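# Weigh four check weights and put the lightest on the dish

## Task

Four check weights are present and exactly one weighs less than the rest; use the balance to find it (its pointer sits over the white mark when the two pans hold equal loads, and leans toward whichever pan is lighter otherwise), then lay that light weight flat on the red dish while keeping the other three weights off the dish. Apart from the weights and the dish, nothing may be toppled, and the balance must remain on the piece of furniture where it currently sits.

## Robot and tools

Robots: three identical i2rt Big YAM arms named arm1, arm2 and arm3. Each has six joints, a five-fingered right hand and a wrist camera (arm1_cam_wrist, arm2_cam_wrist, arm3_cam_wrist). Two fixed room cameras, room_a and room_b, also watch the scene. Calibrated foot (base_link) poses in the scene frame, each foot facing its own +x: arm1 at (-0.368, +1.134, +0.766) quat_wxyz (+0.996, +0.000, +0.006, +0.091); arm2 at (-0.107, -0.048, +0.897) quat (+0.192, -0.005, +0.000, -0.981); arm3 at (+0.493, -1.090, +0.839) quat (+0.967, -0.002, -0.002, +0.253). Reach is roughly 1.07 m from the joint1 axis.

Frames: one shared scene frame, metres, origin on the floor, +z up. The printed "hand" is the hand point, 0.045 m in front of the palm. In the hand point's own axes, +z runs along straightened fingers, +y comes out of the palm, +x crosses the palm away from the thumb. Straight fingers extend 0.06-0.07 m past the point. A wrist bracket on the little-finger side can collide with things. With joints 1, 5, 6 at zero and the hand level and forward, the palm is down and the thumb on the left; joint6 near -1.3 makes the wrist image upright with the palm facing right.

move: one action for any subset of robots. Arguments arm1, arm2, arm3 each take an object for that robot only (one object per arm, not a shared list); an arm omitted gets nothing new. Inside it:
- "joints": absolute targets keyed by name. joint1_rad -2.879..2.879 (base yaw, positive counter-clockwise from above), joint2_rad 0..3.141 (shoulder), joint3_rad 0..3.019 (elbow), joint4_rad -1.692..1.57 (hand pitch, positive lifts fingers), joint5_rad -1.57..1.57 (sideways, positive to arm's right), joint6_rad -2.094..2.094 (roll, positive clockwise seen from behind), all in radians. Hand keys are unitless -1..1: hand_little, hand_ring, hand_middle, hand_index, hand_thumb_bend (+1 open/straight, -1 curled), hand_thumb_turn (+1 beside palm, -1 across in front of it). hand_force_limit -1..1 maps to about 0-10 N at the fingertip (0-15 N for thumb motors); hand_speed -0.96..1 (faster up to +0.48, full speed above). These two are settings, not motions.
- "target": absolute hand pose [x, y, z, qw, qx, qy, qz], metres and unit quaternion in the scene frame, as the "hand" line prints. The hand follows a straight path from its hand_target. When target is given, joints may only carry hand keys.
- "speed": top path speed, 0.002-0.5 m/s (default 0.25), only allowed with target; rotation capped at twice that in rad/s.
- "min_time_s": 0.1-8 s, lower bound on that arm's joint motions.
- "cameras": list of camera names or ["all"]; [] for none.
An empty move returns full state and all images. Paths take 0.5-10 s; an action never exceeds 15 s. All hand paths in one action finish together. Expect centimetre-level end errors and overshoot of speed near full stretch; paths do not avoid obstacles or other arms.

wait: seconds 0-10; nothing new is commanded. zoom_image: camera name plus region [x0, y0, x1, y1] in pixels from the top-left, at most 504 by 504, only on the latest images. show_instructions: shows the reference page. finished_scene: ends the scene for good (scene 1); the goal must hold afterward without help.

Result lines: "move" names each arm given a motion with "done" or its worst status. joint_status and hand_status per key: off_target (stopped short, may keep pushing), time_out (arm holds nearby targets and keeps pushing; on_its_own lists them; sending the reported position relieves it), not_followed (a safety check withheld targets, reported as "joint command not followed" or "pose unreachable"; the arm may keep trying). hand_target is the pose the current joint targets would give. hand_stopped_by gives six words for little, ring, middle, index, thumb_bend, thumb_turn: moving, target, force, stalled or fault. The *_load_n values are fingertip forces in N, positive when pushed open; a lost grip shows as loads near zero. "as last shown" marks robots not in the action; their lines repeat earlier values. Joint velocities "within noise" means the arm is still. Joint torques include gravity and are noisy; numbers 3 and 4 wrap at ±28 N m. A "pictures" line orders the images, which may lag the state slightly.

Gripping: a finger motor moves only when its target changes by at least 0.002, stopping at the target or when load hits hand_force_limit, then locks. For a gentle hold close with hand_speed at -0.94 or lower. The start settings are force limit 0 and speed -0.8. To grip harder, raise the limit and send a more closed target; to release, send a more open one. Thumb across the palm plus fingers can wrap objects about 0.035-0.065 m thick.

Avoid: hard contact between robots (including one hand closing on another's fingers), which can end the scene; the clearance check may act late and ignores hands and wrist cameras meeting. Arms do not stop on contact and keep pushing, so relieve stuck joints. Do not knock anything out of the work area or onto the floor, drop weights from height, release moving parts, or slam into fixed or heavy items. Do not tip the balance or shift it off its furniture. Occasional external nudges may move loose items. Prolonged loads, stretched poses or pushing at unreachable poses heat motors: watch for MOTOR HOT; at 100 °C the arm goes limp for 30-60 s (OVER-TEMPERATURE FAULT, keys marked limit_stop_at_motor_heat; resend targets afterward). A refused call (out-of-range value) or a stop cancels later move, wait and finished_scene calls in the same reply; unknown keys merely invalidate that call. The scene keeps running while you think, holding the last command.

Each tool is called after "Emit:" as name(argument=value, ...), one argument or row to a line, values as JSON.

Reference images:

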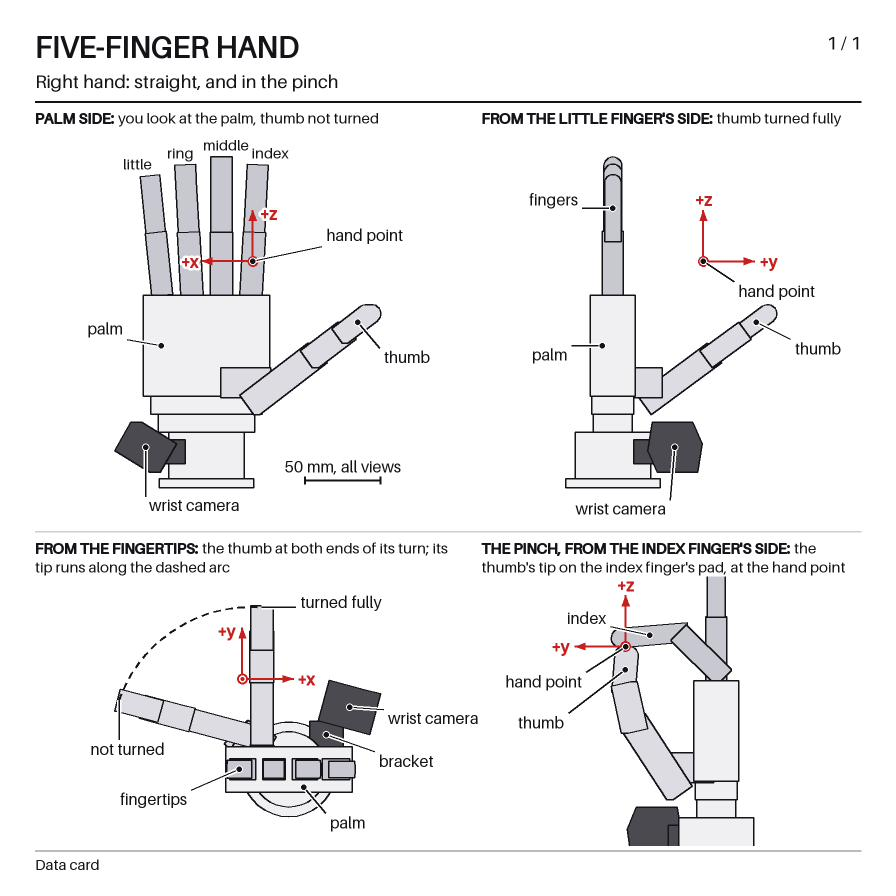

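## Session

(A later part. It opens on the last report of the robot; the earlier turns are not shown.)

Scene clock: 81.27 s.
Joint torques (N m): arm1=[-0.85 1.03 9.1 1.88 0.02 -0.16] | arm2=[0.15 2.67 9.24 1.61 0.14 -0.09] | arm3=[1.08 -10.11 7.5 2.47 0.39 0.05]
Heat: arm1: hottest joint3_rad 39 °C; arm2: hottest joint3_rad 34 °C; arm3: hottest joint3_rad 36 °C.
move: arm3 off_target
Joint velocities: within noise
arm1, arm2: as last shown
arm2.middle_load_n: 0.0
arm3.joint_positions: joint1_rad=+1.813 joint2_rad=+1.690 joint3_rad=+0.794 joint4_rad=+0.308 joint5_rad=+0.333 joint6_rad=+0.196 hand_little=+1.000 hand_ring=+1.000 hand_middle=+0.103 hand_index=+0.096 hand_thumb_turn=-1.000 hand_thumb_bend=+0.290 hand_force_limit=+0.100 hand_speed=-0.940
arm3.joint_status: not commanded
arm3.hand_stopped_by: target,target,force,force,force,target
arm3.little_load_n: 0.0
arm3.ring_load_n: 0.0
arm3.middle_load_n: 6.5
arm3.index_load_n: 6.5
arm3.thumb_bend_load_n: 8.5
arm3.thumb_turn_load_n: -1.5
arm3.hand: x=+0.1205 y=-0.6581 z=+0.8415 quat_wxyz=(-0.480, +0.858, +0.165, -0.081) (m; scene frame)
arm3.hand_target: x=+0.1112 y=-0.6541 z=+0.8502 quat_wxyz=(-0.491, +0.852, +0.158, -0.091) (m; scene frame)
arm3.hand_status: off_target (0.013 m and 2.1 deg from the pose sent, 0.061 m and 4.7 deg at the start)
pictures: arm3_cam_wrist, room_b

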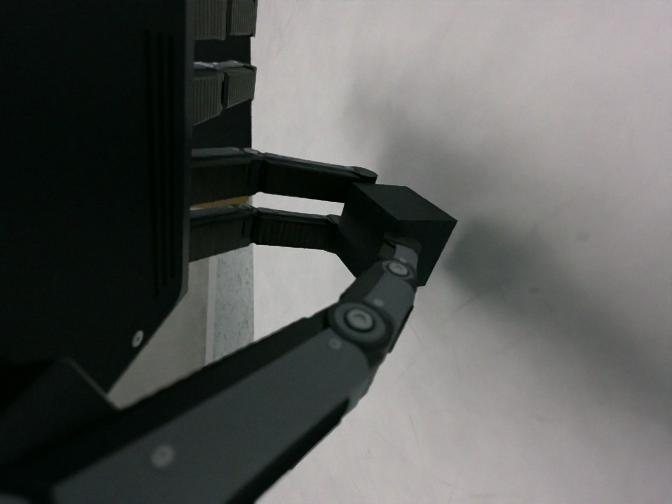

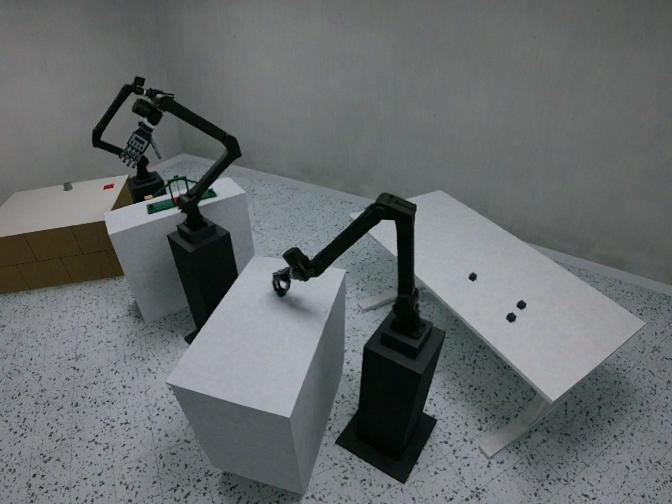

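Emit:
move(
  arm3={"target":[0.111,-0.654,0.84,0.4916,-0.8515,-0.1578,0.0911],"speed":0.05},
  cameras=["arm3_cam_wrist","room_b"],
)

Emit:
zoom_image(
  camera="room_b",
  region=[250, 250, 330, 320],
)

Emit:
zoom_image(
  camera="arm3_cam_wrist",
  region=[280, 80, 520, 330],
)

Scene clock: 83.13 s.
Joint torques (N m): arm1=[-0.85 1.08 9.1 1.88 0.02 -0.16] | arm2=[0.15 2.61 9.24 1.61 0.12 -0.07] | arm3=[1.08 -10.05 6.95 2.47 0.38 0.06]
Heat: arm1: hottest joint3_rad 39 °C; arm2: hottest joint3_rad 34 °C; arm3: hottest joint3_rad 36 °C.
move: arm3 done
Joint velocities: within noise
arm1, arm2: as last shown
arm3.joint_positions: joint1_rad=+1.813 joint2_rad=+1.712 joint3_rad=+0.794 joint4_rad=+0.338 joint5_rad=+0.333 joint6_rad=+0.196 hand_little=+1.000 hand_ring=+1.000 hand_middle=+0.103 hand_index=+0.096 hand_thumb_turn=-1.000 hand_thumb_bend=+0.290 hand_force_limit=+0.100 hand_speed=-0.940
arm3.joint_status: not commanded
arm3.hand_stopped_by: target,target,force,force,force,target
arm3.little_load_n: 0.0
arm3.ring_load_n: 0.0
arm3.middle_load_n: 6.5
arm3.index_load_n: 6.5
arm3.thumb_bend_load_n: 9.0
arm3.thumb_turn_load_n: -1.5
arm3.hand: x=+0.1184 y=-0.6559 z=+0.8356 quat_wxyz=(-0.483, +0.856, +0.164, -0.083) (m; scene frame)
arm3.hand_target: x=+0.1111 y=-0.6541 z=+0.8401 quat_wxyz=(-0.491, +0.852, +0.158, -0.091) (m; scene frame)
arm3.hand_status: done (0.009 m and 1.7 deg from the pose sent, 0.010 m and 2.1 deg at the start)
pictures: arm3_cam_wrist, room_b

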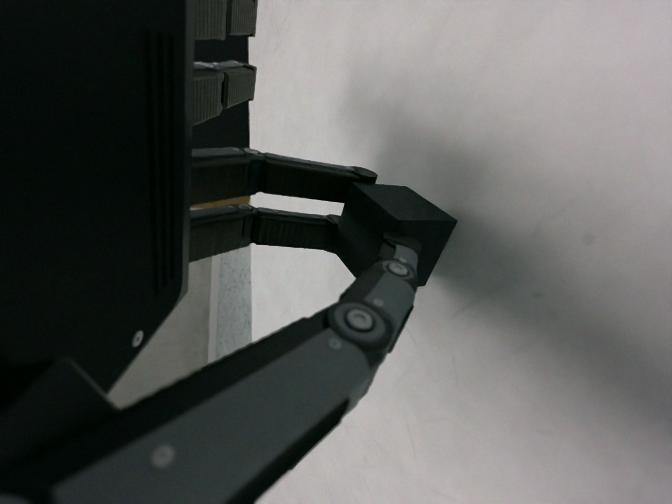

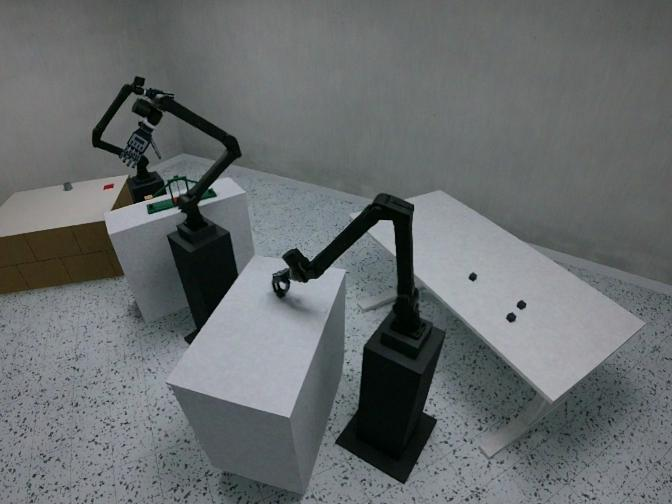

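Scaled by 6.300.

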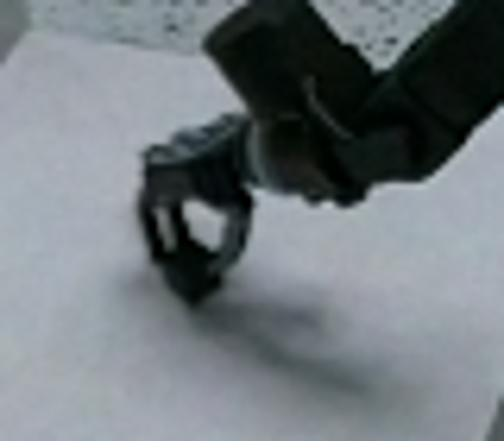

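Scaled by 2.016.

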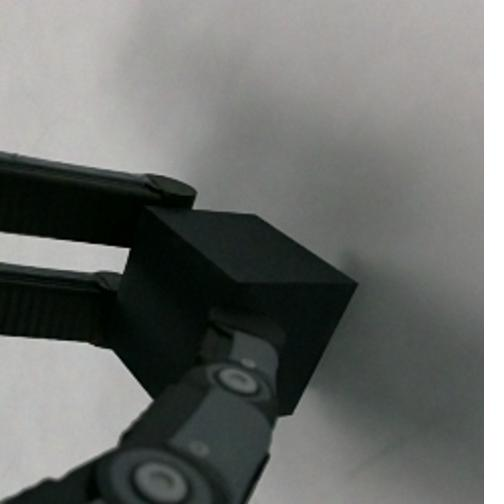

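Emit:
move(
  arm3={"target":[0.111,-0.654,0.828,0.4916,-0.8515,-0.1578,0.0911],"speed":0.05},
  cameras=["arm3_cam_wrist","room_b"],
)

Emit:
zoom_image(
  camera="room_b",
  region=[250, 250, 330, 320],
)

Emit:
zoom_image(
  camera="arm3_cam_wrist",
  region=[280, 80, 520, 330],
)

Scene clock: 84.47 s.
Joint torques (N m): arm1=[-0.85 1.08 9.1 1.88 0.02 -0.16] | arm2=[-0.03 2.73 9.22 1.57 0.12 -0.09] | arm3=[1.08 -10.11 6.86 2.51 0.35 0.05]
Heat: arm1: hottest joint3_rad 39 °C; arm2: hottest joint3_rad 35 °C; arm3: hottest joint3_rad 36 °C.
move: arm3 done
Joint velocities: within noise
arm1, arm2: as last shown
arm1.index_load_n: 0.5
arm3.joint_positions: joint1_rad=+1.813 joint2_rad=+1.741 joint3_rad=+0.787 joint4_rad=+0.374 joint5_rad=+0.335 joint6_rad=+0.197 hand_little=+1.000 hand_ring=+1.000 hand_middle=+0.103 hand_index=+0.096 hand_thumb_turn=-1.000 hand_thumb_bend=+0.290 hand_force_limit=+0.100 hand_speed=-0.940
arm3.joint_status: not commanded
arm3.hand_stopped_by: target,target,force,force,force,target
arm3.little_load_n: 0.0
arm3.ring_load_n: 0.0
arm3.middle_load_n: 6.5
arm3.index_load_n: 7.0
arm3.thumb_bend_load_n: 8.5
arm3.thumb_turn_load_n: -1.5
arm3.hand: x=+0.1193 y=-0.6565 z=+0.8234 quat_wxyz=(-0.482, +0.857, +0.164, -0.082) (m; scene frame)
arm3.hand_target: x=+0.1112 y=-0.6541 z=+0.8282 quat_wxyz=(-0.492, +0.852, +0.158, -0.091) (m; scene frame)
arm3.hand_status: done (0.010 m and 1.7 deg from the pose sent, 0.011 m and 1.7 deg at the start)
pictures: arm3_cam_wrist, room_b

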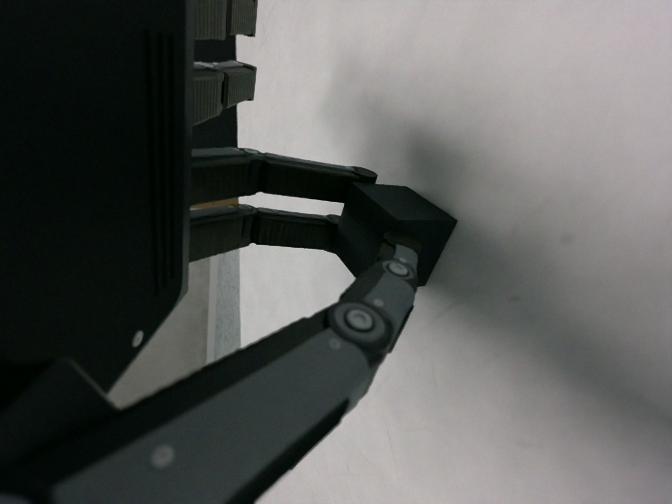

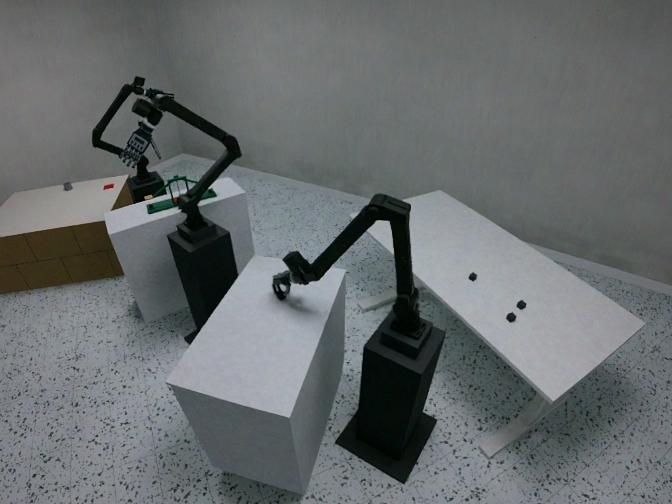

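Scaled by 6.300.

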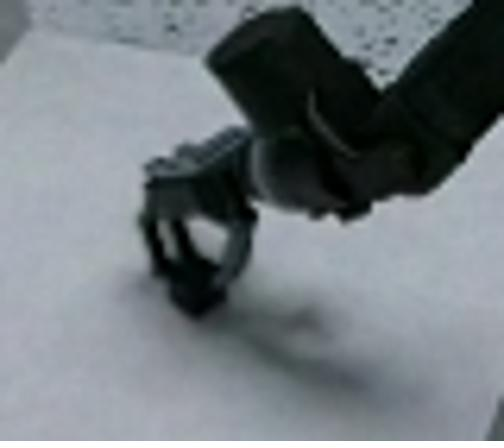

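Scaled by 2.016.

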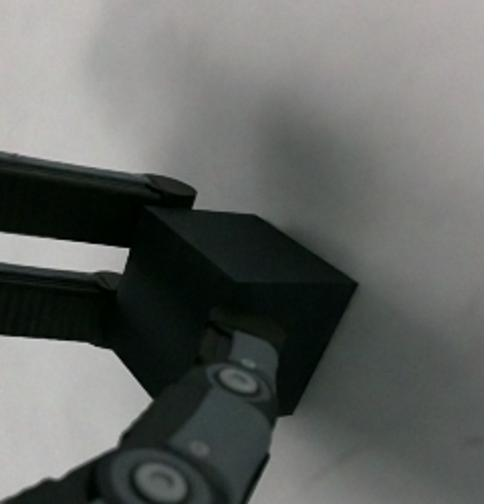

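Emit:
move(
  arm3={"target":[0.111,-0.654,0.820,0.4916,-0.8515,-0.1578,0.0911],"speed":0.05},
  cameras=["arm3_cam_wrist","room_b"],
)

Emit:
zoom_image(
  camera="room_b",
  region=[250, 250, 330, 320],
)

Emit:
zoom_image(
  camera="arm3_cam_wrist",
  region=[280, 80, 520, 330],
)

Scene clock: 86.10 s.
Joint torques (N m): arm1=[-0.85 1.08 9.1 1.88 0.02 -0.16] | arm2=[0.15 2.61 9.28 1.57 0.13 -0.06] | arm3=[1.03 -9.64 6.58 2.3 0.35 0.05]
Heat: arm1: hottest joint3_rad 39 °C; arm2: hottest joint3_rad 35 °C; arm3: hottest joint3_rad 36 °C.
move: arm3 done
Joint velocities: within noise
arm1, arm2: as last shown
arm3.joint_positions: joint1_rad=+1.813 joint2_rad=+1.753 joint3_rad=+0.787 joint4_rad=+0.402 joint5_rad=+0.335 joint6_rad=+0.197 hand_little=+1.000 hand_ring=+1.000 hand_middle=+0.103 hand_index=+0.096 hand_thumb_turn=-1.000 hand_thumb_bend=+0.290 hand_force_limit=+0.100 hand_speed=-0.940
arm3.joint_status: not commanded
arm3.hand_stopped_by: target,target,force,force,force,target
arm3.little_load_n: 0.0
arm3.ring_load_n: 0.0
arm3.middle_load_n: 6.5
arm3.index_load_n: 6.5
arm3.thumb_bend_load_n: 8.5
arm3.thumb_turn_load_n: -1.5
arm3.hand: x=+0.1168 y=-0.6538 z=+0.8221 quat_wxyz=(-0.488, +0.853, +0.161, -0.086) (m; scene frame)
arm3.hand_target: x=+0.1111 y=-0.6541 z=+0.8201 quat_wxyz=(-0.491, +0.852, +0.158, -0.091) (m; scene frame)
arm3.hand_status: done (0.006 m and 0.8 deg from the pose sent, 0.009 m and 1.7 deg at the start)
pictures: arm3_cam_wrist, room_b

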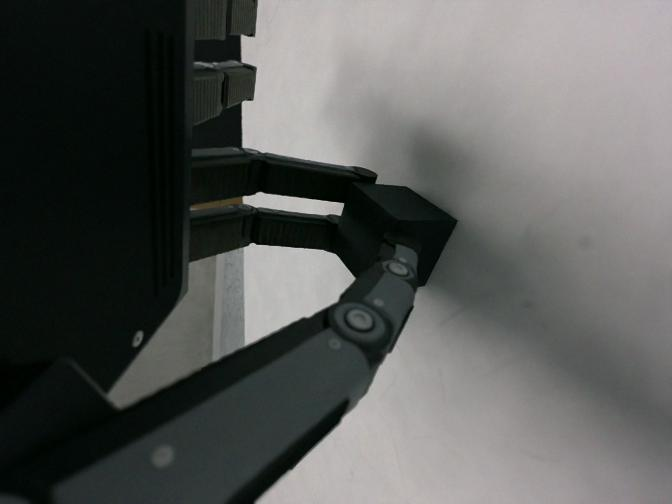

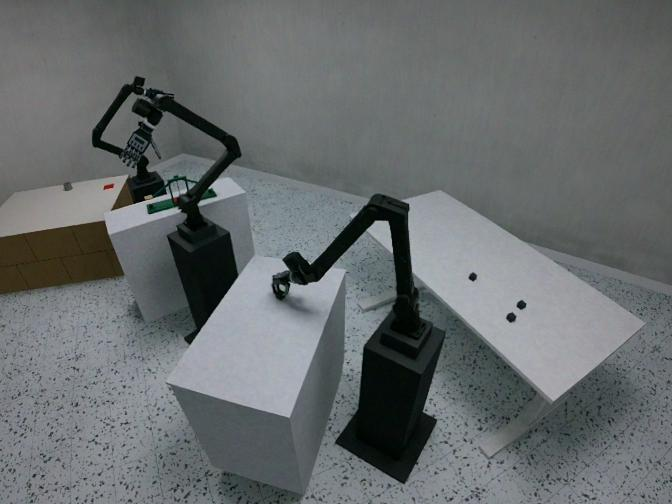

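Scaled by 6.300.

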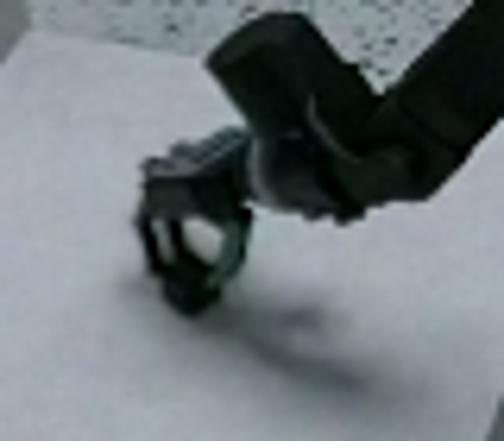

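Scaled by 2.016.

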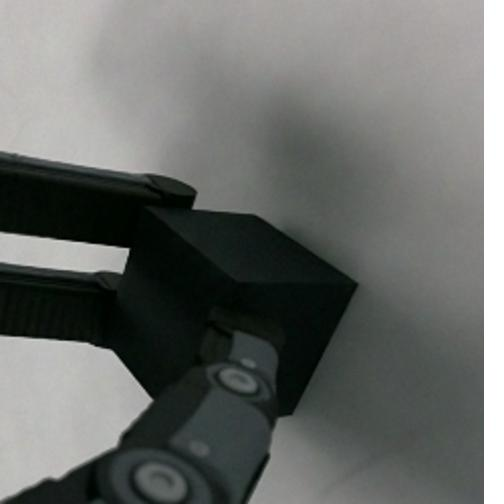

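Emit:
move(
  arm3={"target":[0.111,-0.654,0.808,0.4916,-0.8515,-0.1578,0.0911],"speed":0.05},
  cameras=["arm3_cam_wrist","room_b"],
)

Emit:
zoom_image(
  camera="arm3_cam_wrist",
  region=[280, 80, 520, 330],
)

Scene clock: 87.27 s.
Joint torques (N m): arm1=[-0.85 1.03 9.1 1.88 0.02 -0.16] | arm2=[0.21 2.9 9.21 1.55 0.13 -0.08] | arm3=[1.08 -8.82 6.17 2.09 0.31 0.03]
Heat: arm1: hottest joint3_rad 39 °C; arm2: hottest joint3_rad 35 °C; arm3: hottest joint3_rad 36 °C.
move: arm3 off_target
Joint velocities: within noise
arm1.joint_positions: joint1_rad=+0.016 joint2_rad=+0.646 joint3_rad=+1.391 joint4_rad=-1.155 joint5_rad=+0.081 joint6_rad=-1.344 hand_little=+1.000 hand_ring=+1.000 hand_middle=+1.000 hand_index=+1.000 hand_thumb_turn=+1.000 hand_thumb_bend=+1.000 hand_force_limit=+0.000 hand_speed=-0.800
arm1.joint_status: not commanded
arm1.hand_stopped_by: target,target,target,target,target,target
arm1.little_load_n: 0.0
arm1.ring_load_n: 0.0
arm1.middle_load_n: 0.0
arm1.index_load_n: 0.0
arm1.thumb_bend_load_n: 0.0
arm1.thumb_turn_load_n: 0.0
arm1.hand: x=-0.0882 y=+1.1205 z=+1.2896 quat_wxyz=(-0.082, +0.839, -0.034, +0.538) (m; scene frame)
arm1.hand_target: x=-0.0899 y=+1.1201 z=+1.2992 quat_wxyz=(-0.084, +0.833, -0.035, +0.546) (m; scene frame)
arm1.hand_status: not commanded
arm2.joint_positions: joint1_rad=-0.124 joint2_rad=+0.586 joint3_rad=+1.317 joint4_rad=-1.572 joint5_rad=+0.209 joint6_rad=-1.089 hand_little=+1.000 hand_ring=+1.000 hand_middle=+1.000 hand_index=+1.000 hand_thumb_turn=+1.000 hand_thumb_bend=+1.000 hand_force_limit=+0.000 hand_speed=-0.800
arm2.joint_status: not commanded
arm2.hand_stopped_by: target,target,target,target,target,target
arm2.little_load_n: 0.0
arm2.ring_load_n: 0.0
arm2.middle_load_n: 0.0
arm2.index_load_n: 0.0
arm2.thumb_bend_load_n: 0.0
arm2.thumb_turn_load_n: 0.0
arm2.hand: x=-0.2756 y=-0.0119 z=+1.3230 quat_wxyz=(+0.371, -0.138, -0.918, +0.041) (m; scene frame)
arm2.hand_target: x=-0.2755 y=-0.0119 z=+1.3322 quat_wxyz=(+0.381, -0.139, -0.913, +0.045) (m; scene frame)
arm2.hand_status: not commanded
arm3.joint_positions: joint1_rad=+1.813 joint2_rad=+1.771 joint3_rad=+0.787 joint4_rad=+0.444 joint5_rad=+0.336 joint6_rad=+0.199 hand_little=+1.000 hand_ring=+1.000 hand_middle=+0.103 hand_index=+0.096 hand_thumb_turn=-1.000 hand_thumb_bend=+0.290 hand_force_limit=+0.100 hand_speed=-0.940
arm3.joint_status: not commanded
arm3.hand_stopped_by: target,target,force,force,force,target
arm3.little_load_n: 0.0
arm3.ring_load_n: 0.0
arm3.middle_load_n: 7.0
arm3.index_load_n: 7.0
arm3.thumb_bend_load_n: 7.0
arm3.thumb_turn_load_n: -2.5
arm3.hand: x=+0.1132 y=-0.6498 z=+0.8209 quat_wxyz=(-0.497, +0.848, +0.157, -0.092) (m; scene frame)
arm3.hand_target: x=+0.1113 y=-0.6542 z=+0.8083 quat_wxyz=(-0.492, +0.852, +0.158, -0.091) (m; scene frame)
arm3.hand_status: off_target (0.014 m and 0.7 deg from the pose sent, 0.015 m and 0.8 deg at the start)
pictures: arm3_cam_wrist, room_b

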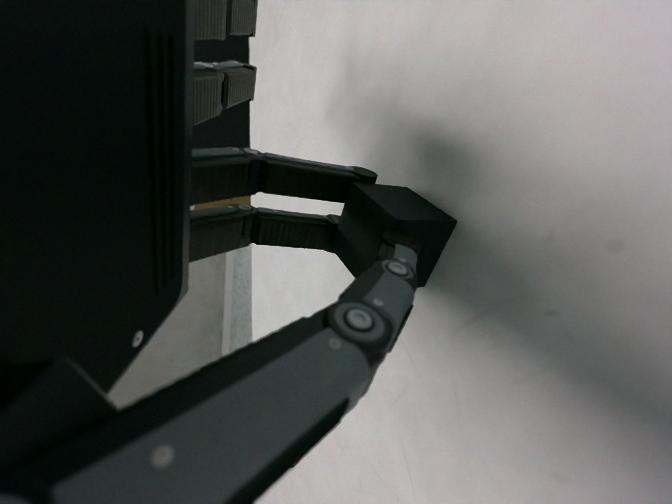

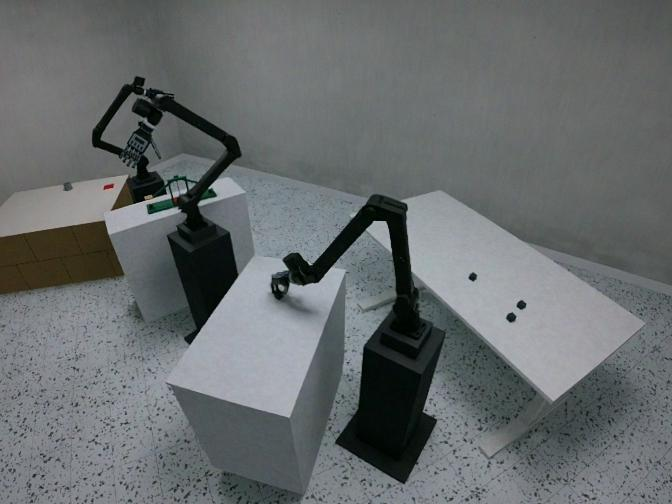

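Scaled by 2.016.

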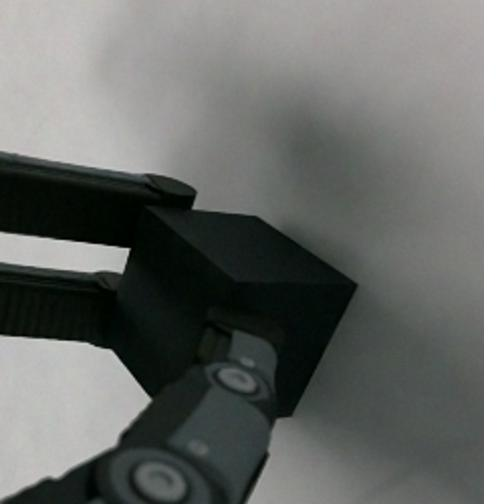

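Emit:
move(
  arm3={"target":[0.1132,-0.6498,0.818,0.4916,-0.8515,-0.1578,0.0911],"speed":0.05},
  cameras=[],
)

Emit:
move(
  arm3={"joints":{"hand_index":0.4,"hand_middle":0.4,"hand_thumb_bend":0.6,"hand_speed":-0.85}},
  cameras=["arm3_cam_wrist","room_b"],
)

Emit:
zoom_image(
  camera="arm3_cam_wrist",
  region=[280, 80, 520, 330],
)

Scene clock: 88.70 s.
Joint torques (N m): arm1=[-0.85 1.03 9.1 1.88 0.02 -0.16] | arm2=[-0.09 2.67 9.25 1.57 0.12 -0.08] | arm3=[0.21 -10.29 6.78 1.02 -0.04 -0.02]
Heat: arm1: hottest joint3_rad 40 °C; arm2: hottest joint3_rad 35 °C; arm3: hottest joint3_rad 36 °C.
move: arm3 done
Joint velocities: within noise
arm1, arm2: as last shown
arm1.index_load_n: -0.5
arm3.joint_positions: joint1_rad=+1.813 joint2_rad=+1.771 joint3_rad=+0.787 joint4_rad=+0.443 joint5_rad=+0.336 joint6_rad=+0.199 hand_little=+1.000 hand_ring=+1.000 hand_middle=+0.103 hand_index=+0.096 hand_thumb_turn=-1.000 hand_thumb_bend=+0.290 hand_force_limit=+0.100 hand_speed=-0.940
arm3.joint_status: not commanded
arm3.hand_stopped_by: target,target,force,force,force,target
arm3.little_load_n: 0.0
arm3.ring_load_n: 0.0
arm3.middle_load_n: 7.0
arm3.index_load_n: 7.5
arm3.thumb_bend_load_n: 7.0
arm3.thumb_turn_load_n: -2.5
arm3.hand: x=+0.1134 y=-0.6500 z=+0.8206 quat_wxyz=(-0.497, +0.849, +0.157, -0.091) (m; scene frame)
arm3.hand_target: x=+0.1133 y=-0.6498 z=+0.8181 quat_wxyz=(-0.492, +0.851, +0.158, -0.091) (m; scene frame)
arm3.hand_status: done (0.003 m and 0.7 deg from the pose sent, 0.003 m and 0.7 deg at the start)
pictures: none
No camera images: "cameras" was empty.

Scene clock: 90.63 s.
Joint torques (N m): arm1=[-0.85 1.08 9.1 1.88 0.02 -0.16] | arm2=[-0.09 2.61 9.21 1.58 0.11 -0.09] | arm3=[0.21 -10.34 6.79 1.2 0.02 -0.02]
Heat: arm1: hottest joint3_rad 40 °C; arm2: hottest joint3_rad 35 °C; arm3: hottest joint3_rad 36 °C.
move: arm3 done
Joint velocities: within noise
arm1, arm2: as last shown
arm1.index_load_n: 0.0
arm2.little_load_n: 0.5
arm3.joint_positions: joint1_rad=+1.813 joint2_rad=+1.771 joint3_rad=+0.787 joint4_rad=+0.438 joint5_rad=+0.334 joint6_rad=+0.199 hand_little=+1.000 hand_ring=+1.000 hand_middle=+0.400 hand_index=+0.400 hand_thumb_turn=-1.000 hand_thumb_bend=+0.600 hand_force_limit=+0.100 hand_speed=-0.850
arm3.joint_status: all done
arm3.hand_stopped_by: target,target,target,target,target,target
arm3.little_load_n: 0.0
arm3.ring_load_n: 0.0
arm3.middle_load_n: 0.0
arm3.index_load_n: 0.0
arm3.thumb_bend_load_n: 0.0
arm3.thumb_turn_load_n: 0.0
arm3.hand: x=+0.1138 y=-0.6508 z=+0.8196 quat_wxyz=(-0.495, +0.850, +0.158, -0.091) (m; scene frame)
arm3.hand_target: x=+0.1132 y=-0.6498 z=+0.8181 quat_wxyz=(-0.492, +0.851, +0.158, -0.091) (m; scene frame)
arm3.hand_status: not commanded
pictures: arm3_cam_wrist, room_b

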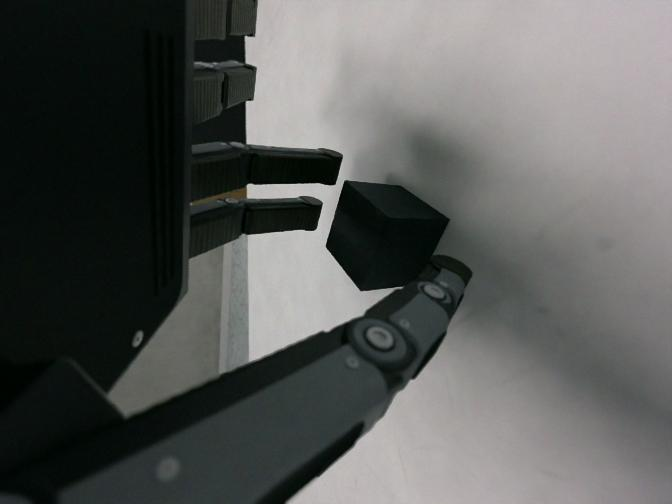

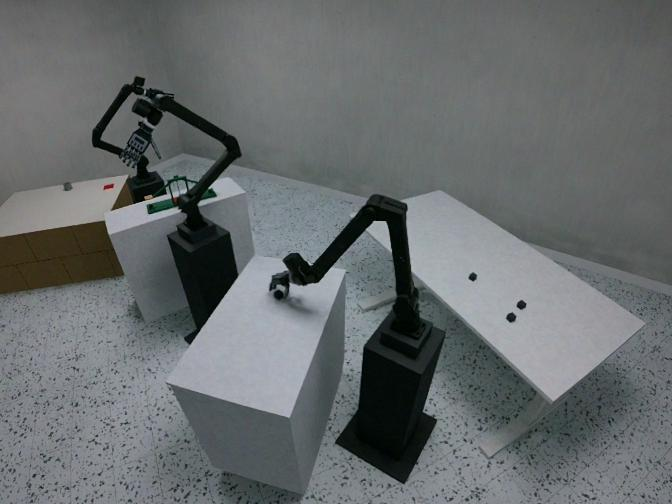

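Scaled by 2.016.

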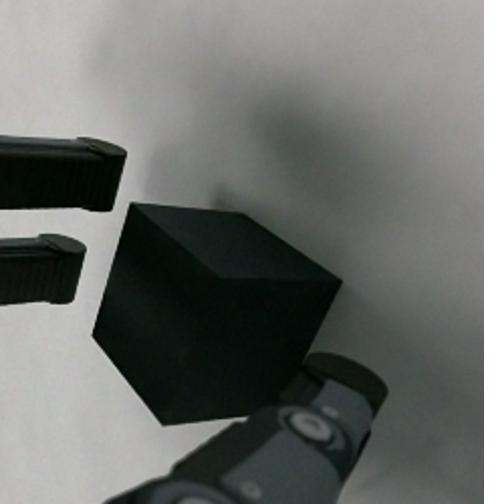

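Emit:
move(
  arm3={"target":[0.1132,-0.6498,0.95,0.4916,-0.8515,-0.1578,0.0911],"speed":0.2},
  cameras=["arm3_cam_wrist"],
)

Emit:
move(
  arm3={"joints":{"joint1_rad":-0.5},"min_time_s":4},
  arm2={"joints":{"joint1_rad":1.5,"joint2_rad":1.2,"joint3_rad":0.7,"joint4_rad":-0.1,"joint5_rad":0,"joint6_rad":0,"hand_thumb_turn":-1,"hand_thumb_bend":0.6,"hand_index":0.5,"hand_middle":0.5},"min_time_s":5},
  cameras=["all"],
)

Scene clock: 93.07 s.
Joint torques (N m): arm1=[-0.91 1.03 9.1 1.88 0.02 -0.16] | arm2=[-0.09 2.61 9.22 1.59 0.12 -0.09] | arm3=[0.21 -9.05 11.66 1.22 0.02 -0.03]
Heat: arm1: hottest joint3_rad 40 °C; arm2: hottest joint3_rad 35 °C; arm3: hottest joint3_rad 36 °C.
move: arm3 off_target
Joint velocities: within noise
arm1, arm2: as last shown
arm2.little_load_n: 0.0
arm3.joint_positions: joint1_rad=+1.813 joint2_rad=+1.488 joint3_rad=+0.858 joint4_rad=+0.043 joint5_rad=+0.334 joint6_rad=+0.199 hand_little=+1.000 hand_ring=+1.000 hand_middle=+0.400 hand_index=+0.400 hand_thumb_turn=-1.000 hand_thumb_bend=+0.600 hand_force_limit=+0.100 hand_speed=-0.850
arm3.joint_status: not commanded
arm3.hand_stopped_by: target,target,target,target,target,target
arm3.little_load_n: 0.0
arm3.ring_load_n: 0.0
arm3.middle_load_n: 0.0
arm3.index_load_n: 0.0
arm3.thumb_bend_load_n: 0.0
arm3.thumb_turn_load_n: 0.0
arm3.hand: x=+0.1240 y=-0.6623 z=+0.9303 quat_wxyz=(-0.480, +0.858, +0.164, -0.082) (m; scene frame)
arm3.hand_target: x=+0.1139 y=-0.6505 z=+0.9502 quat_wxyz=(-0.492, +0.851, +0.158, -0.091) (m; scene frame)
arm3.hand_status: off_target (0.026 m and 2.0 deg from the pose sent, 0.131 m and 0.4 deg at the start)
pictures: arm3_cam_wrist

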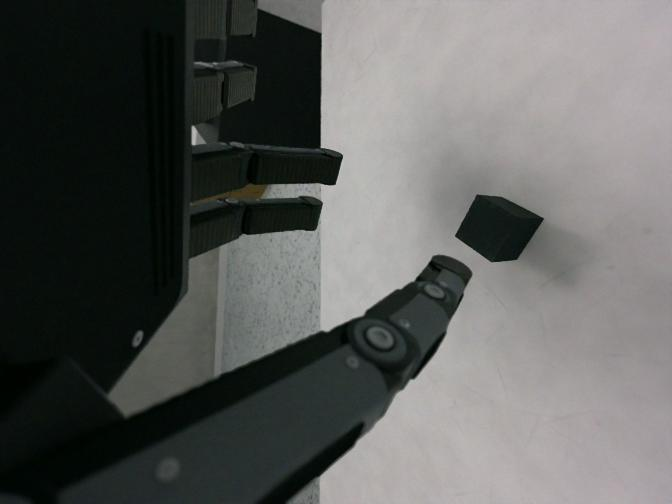

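Scene clock: 98.73 s.
Joint torques (N m): arm1=[-0.85 1.03 9.1 1.87 0.02 -0.16] | arm2=[1.08 -6.07 8.92 2.52 -0.05 -0.02] | arm3=[0.32 -9.05 11.71 1.18 0.14 -0.02]
Heat: arm1: hottest joint3_rad 40 °C; arm2: hottest joint3_rad 34 °C; arm3: hottest joint3_rad 36 °C.
move: arm2 done; arm3 done
Joint velocities: within noise
arm1: as last shown
arm2.joint_positions: joint1_rad=+1.485 joint2_rad=+1.190 joint3_rad=+0.698 joint4_rad=-0.123 joint5_rad=+0.001 joint6_rad=-0.007 hand_little=+1.000 hand_ring=+1.000 hand_middle=+0.500 hand_index=+0.500 hand_thumb_turn=-1.000 hand_thumb_bend=+0.600 hand_force_limit=+0.000 hand_speed=-0.800
arm2.joint_status: all done
arm2.hand_stopped_by: target,target,target,target,target,target
arm2.little_load_n: 0.0
arm2.ring_load_n: 0.0
arm2.middle_load_n: 0.0
arm2.index_load_n: 0.0
arm2.thumb_bend_load_n: 0.0
arm2.thumb_turn_load_n: 0.0
arm2.hand: x=+0.0606 y=-0.4830 z=+1.0191 quat_wxyz=(-0.062, +0.139, -0.877, +0.455) (m; scene frame)
arm2.hand_target: x=+0.0694 y=-0.4854 z=+1.0203 quat_wxyz=(-0.069, +0.142, -0.873, +0.461) (m; scene frame)
arm2.hand_status: not commanded
arm3.joint_positions: joint1_rad=-0.499 joint2_rad=+1.488 joint3_rad=+0.858 joint4_rad=+0.043 joint5_rad=+0.331 joint6_rad=+0.199 hand_little=+1.000 hand_ring=+1.000 hand_middle=+0.400 hand_index=+0.400 hand_thumb_turn=-1.000 hand_thumb_bend=+0.600 hand_force_limit=+0.100 hand_speed=-0.850
arm3.joint_status: all done
arm3.hand_stopped_by: target,target,target,target,target,target
arm3.little_load_n: 0.0
arm3.ring_load_n: 0.0
arm3.middle_load_n: 0.0
arm3.index_load_n: 0.0
arm3.thumb_bend_load_n: 0.0
arm3.thumb_turn_load_n: 0.0
arm3.hand: x=+1.0559 y=-1.1065 z=+0.9359 quat_wxyz=(-0.273, +0.494, -0.718, +0.408) (m; scene frame)
arm3.hand_target: x=+1.0712 y=-1.1064 z=+0.9561 quat_wxyz=(-0.286, +0.486, -0.714, +0.415) (m; scene frame)
arm3.hand_status: not commanded
pictures: arm1_cam_wrist, arm2_cam_wrist, arm3_cam_wrist, room_a, room_b

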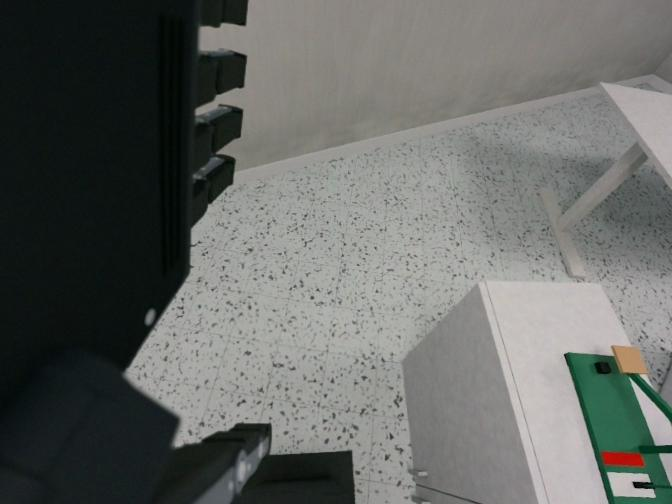

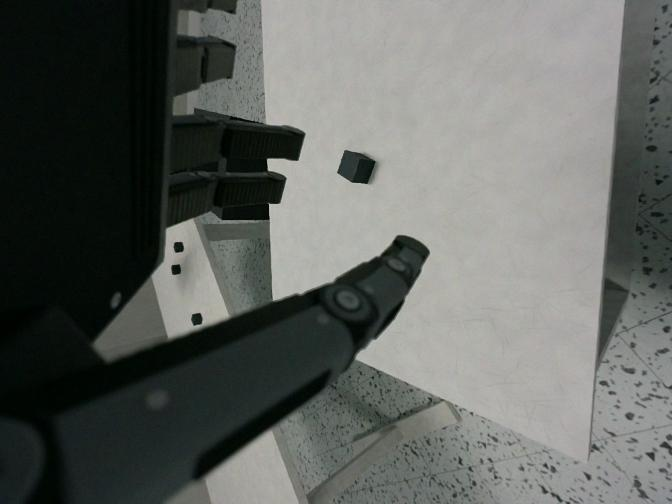

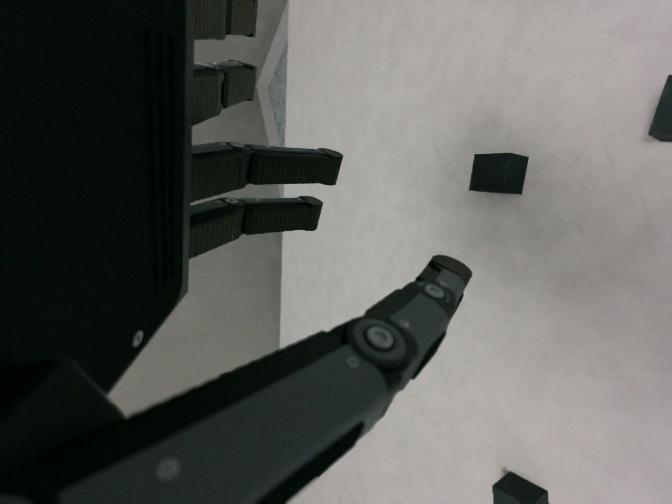

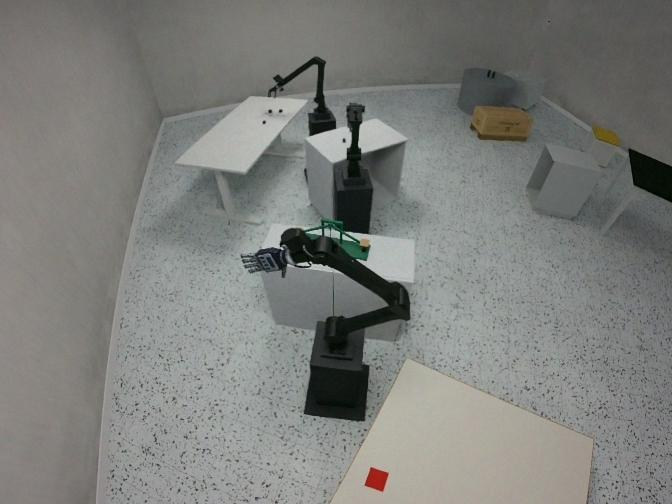

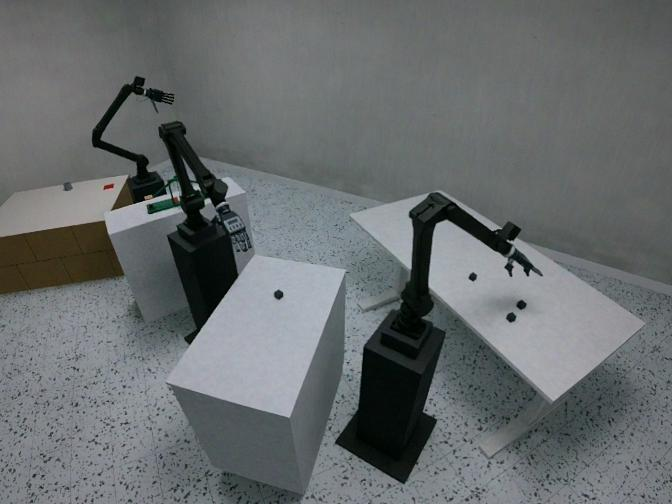

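Emit:
zoom_image(
  camera="arm3_cam_wrist",
  region=[440, 50, 672, 250],
)

Emit:
zoom_image(
  camera="arm2_cam_wrist",
  region=[300, 110, 420, 220],
)

Scaled by 2.172.

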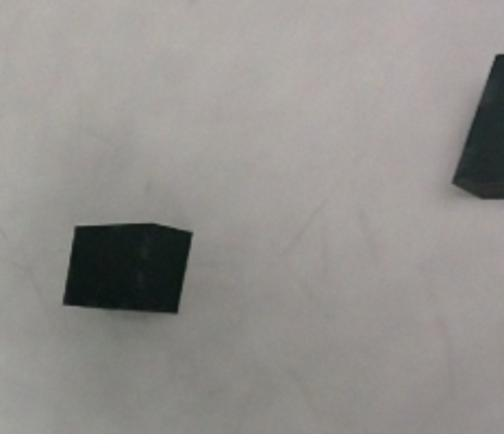

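Scaled by 4.200.

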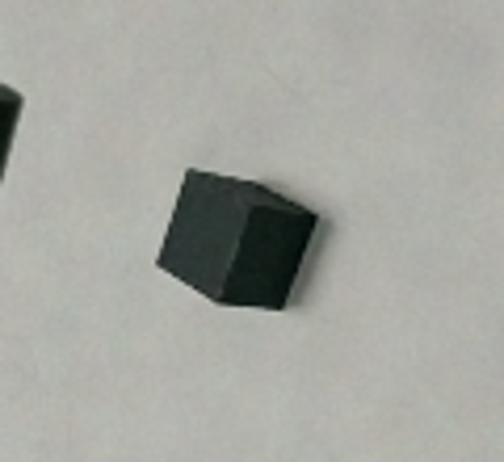

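Emit:
move(
  arm2={"target":[0.150,-0.663,0.92,0.0911,-0.1578,0.8515,-0.4916],"speed":0.15},
  arm3={"target":[0.99,-1.175,0.845,0.3536,-0.6124,0.6124,-0.3536],"speed":0.15,"joints":{"hand_index":0.5,"hand_middle":0.5,"hand_thumb_bend":0.55,"hand_speed":-0.6}},
  cameras=["arm2_cam_wrist","arm3_cam_wrist","room_b"],
)

Emit:
zoom_image(
  camera="arm2_cam_wrist",
  region=[300, 110, 540, 330],
)

Emit:
zoom_image(
  camera="arm3_cam_wrist",
  region=[300, 80, 600, 330],
)

Scene clock: 103.83 s.
Joint torques (N m): arm1=[-0.85 1.03 9.1 1.89 0.02 -0.16] | arm2=[1.03 -13.51 10.39 2.62 -0.09 -0.03] | arm3=[-0.21 -7.3 6.46 2.17 -0.29 -0.13]
Heat: arm1: hottest joint3_rad 40 °C; arm2: hottest joint3_rad 34 °C; arm3: hottest joint3_rad 36 °C.
move: arm2 off_target; arm3 done
Joint velocities: within noise
arm1: as last shown
arm2.joint_positions: joint1_rad=+1.510 joint2_rad=+1.827 joint3_rad=+1.030 joint4_rad=+0.227 joint5_rad=-0.024 joint6_rad=-0.006 hand_little=+1.000 hand_ring=+1.000 hand_middle=+0.500 hand_index=+0.500 hand_thumb_turn=-1.000 hand_thumb_bend=+0.600 hand_force_limit=+0.000 hand_speed=-0.800
arm2.joint_status: not commanded
arm2.hand_stopped_by: target,target,target,target,target,target
arm2.little_load_n: 0.0
arm2.ring_load_n: -0.5
arm2.middle_load_n: 0.0
arm2.index_load_n: 0.0
arm2.thumb_bend_load_n: 0.0
arm2.thumb_turn_load_n: 0.0
arm2.hand: x=+0.1322 y=-0.6459 z=+0.9074 quat_wxyz=(-0.082, +0.154, -0.864, +0.472) (m; scene frame)
arm2.hand_target: x=+0.1497 y=-0.6615 z=+0.9207 quat_wxyz=(-0.091, +0.158, -0.852, +0.492) (m; scene frame)
arm2.hand_status: off_target (0.028 m and 2.9 deg from the pose sent, 0.224 m and 6.5 deg at the start)
arm3.joint_positions: joint1_rad=-0.814 joint2_rad=+1.581 joint3_rad=+0.628 joint4_rad=+0.404 joint5_rad=-0.264 joint6_rad=-0.149 hand_little=+1.000 hand_ring=+1.000 hand_middle=+0.500 hand_index=+0.500 hand_thumb_turn=-1.000 hand_thumb_bend=+0.550 hand_force_limit=+0.100 hand_speed=-0.600
arm3.joint_status: all done
arm3.hand_stopped_by: target,target,target,target,target,target
arm3.little_load_n: -0.5
arm3.ring_load_n: 0.0
arm3.middle_load_n: 0.0
arm3.index_load_n: 0.0
arm3.thumb_bend_load_n: 0.0
arm3.thumb_turn_load_n: 0.0
arm3.hand: x=+0.9906 y=-1.1709 z=+0.8502 quat_wxyz=(-0.355, +0.611, -0.614, +0.352) (m; scene frame)
arm3.hand_target: x=+0.9899 y=-1.1749 z=+0.8450 quat_wxyz=(-0.353, +0.612, -0.613, +0.353) (m; scene frame)
arm3.hand_status: done (0.007 m and 0.4 deg from the pose sent, 0.132 m and 21.4 deg at the start)
pictures: arm2_cam_wrist, arm3_cam_wrist, room_b

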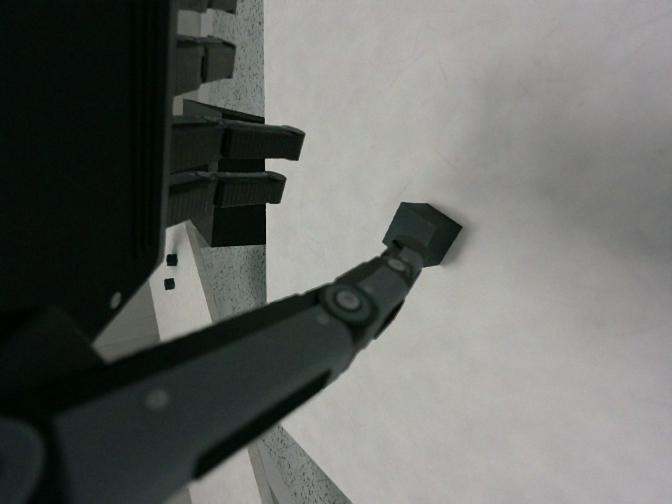

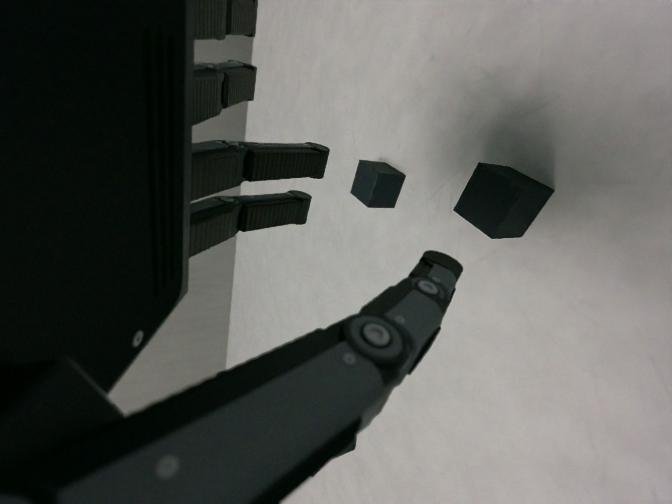

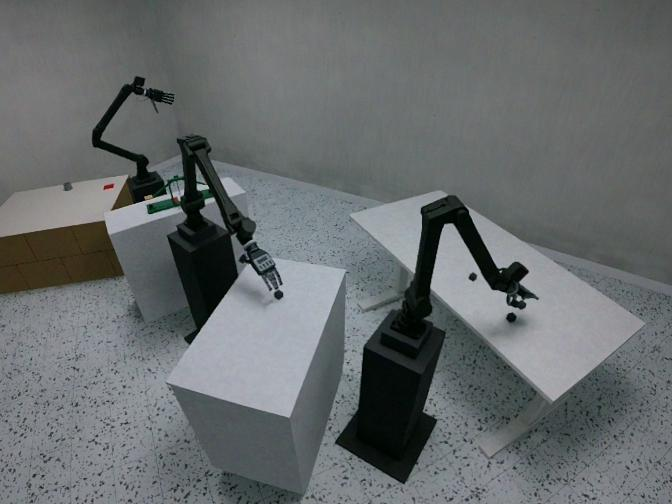

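Scaled by 2.100.

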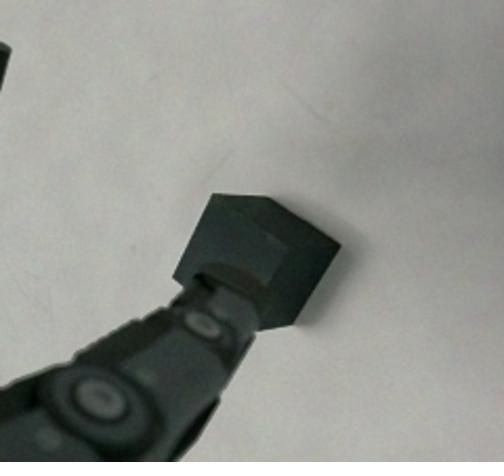

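Scaled by 1.680.

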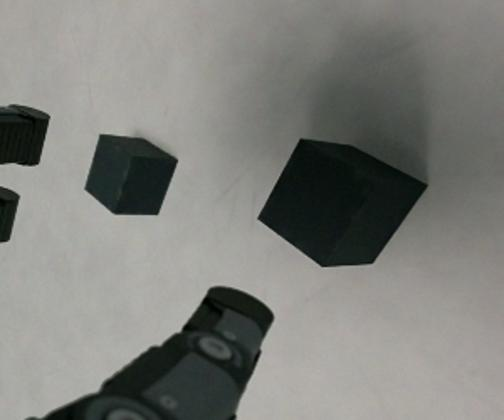

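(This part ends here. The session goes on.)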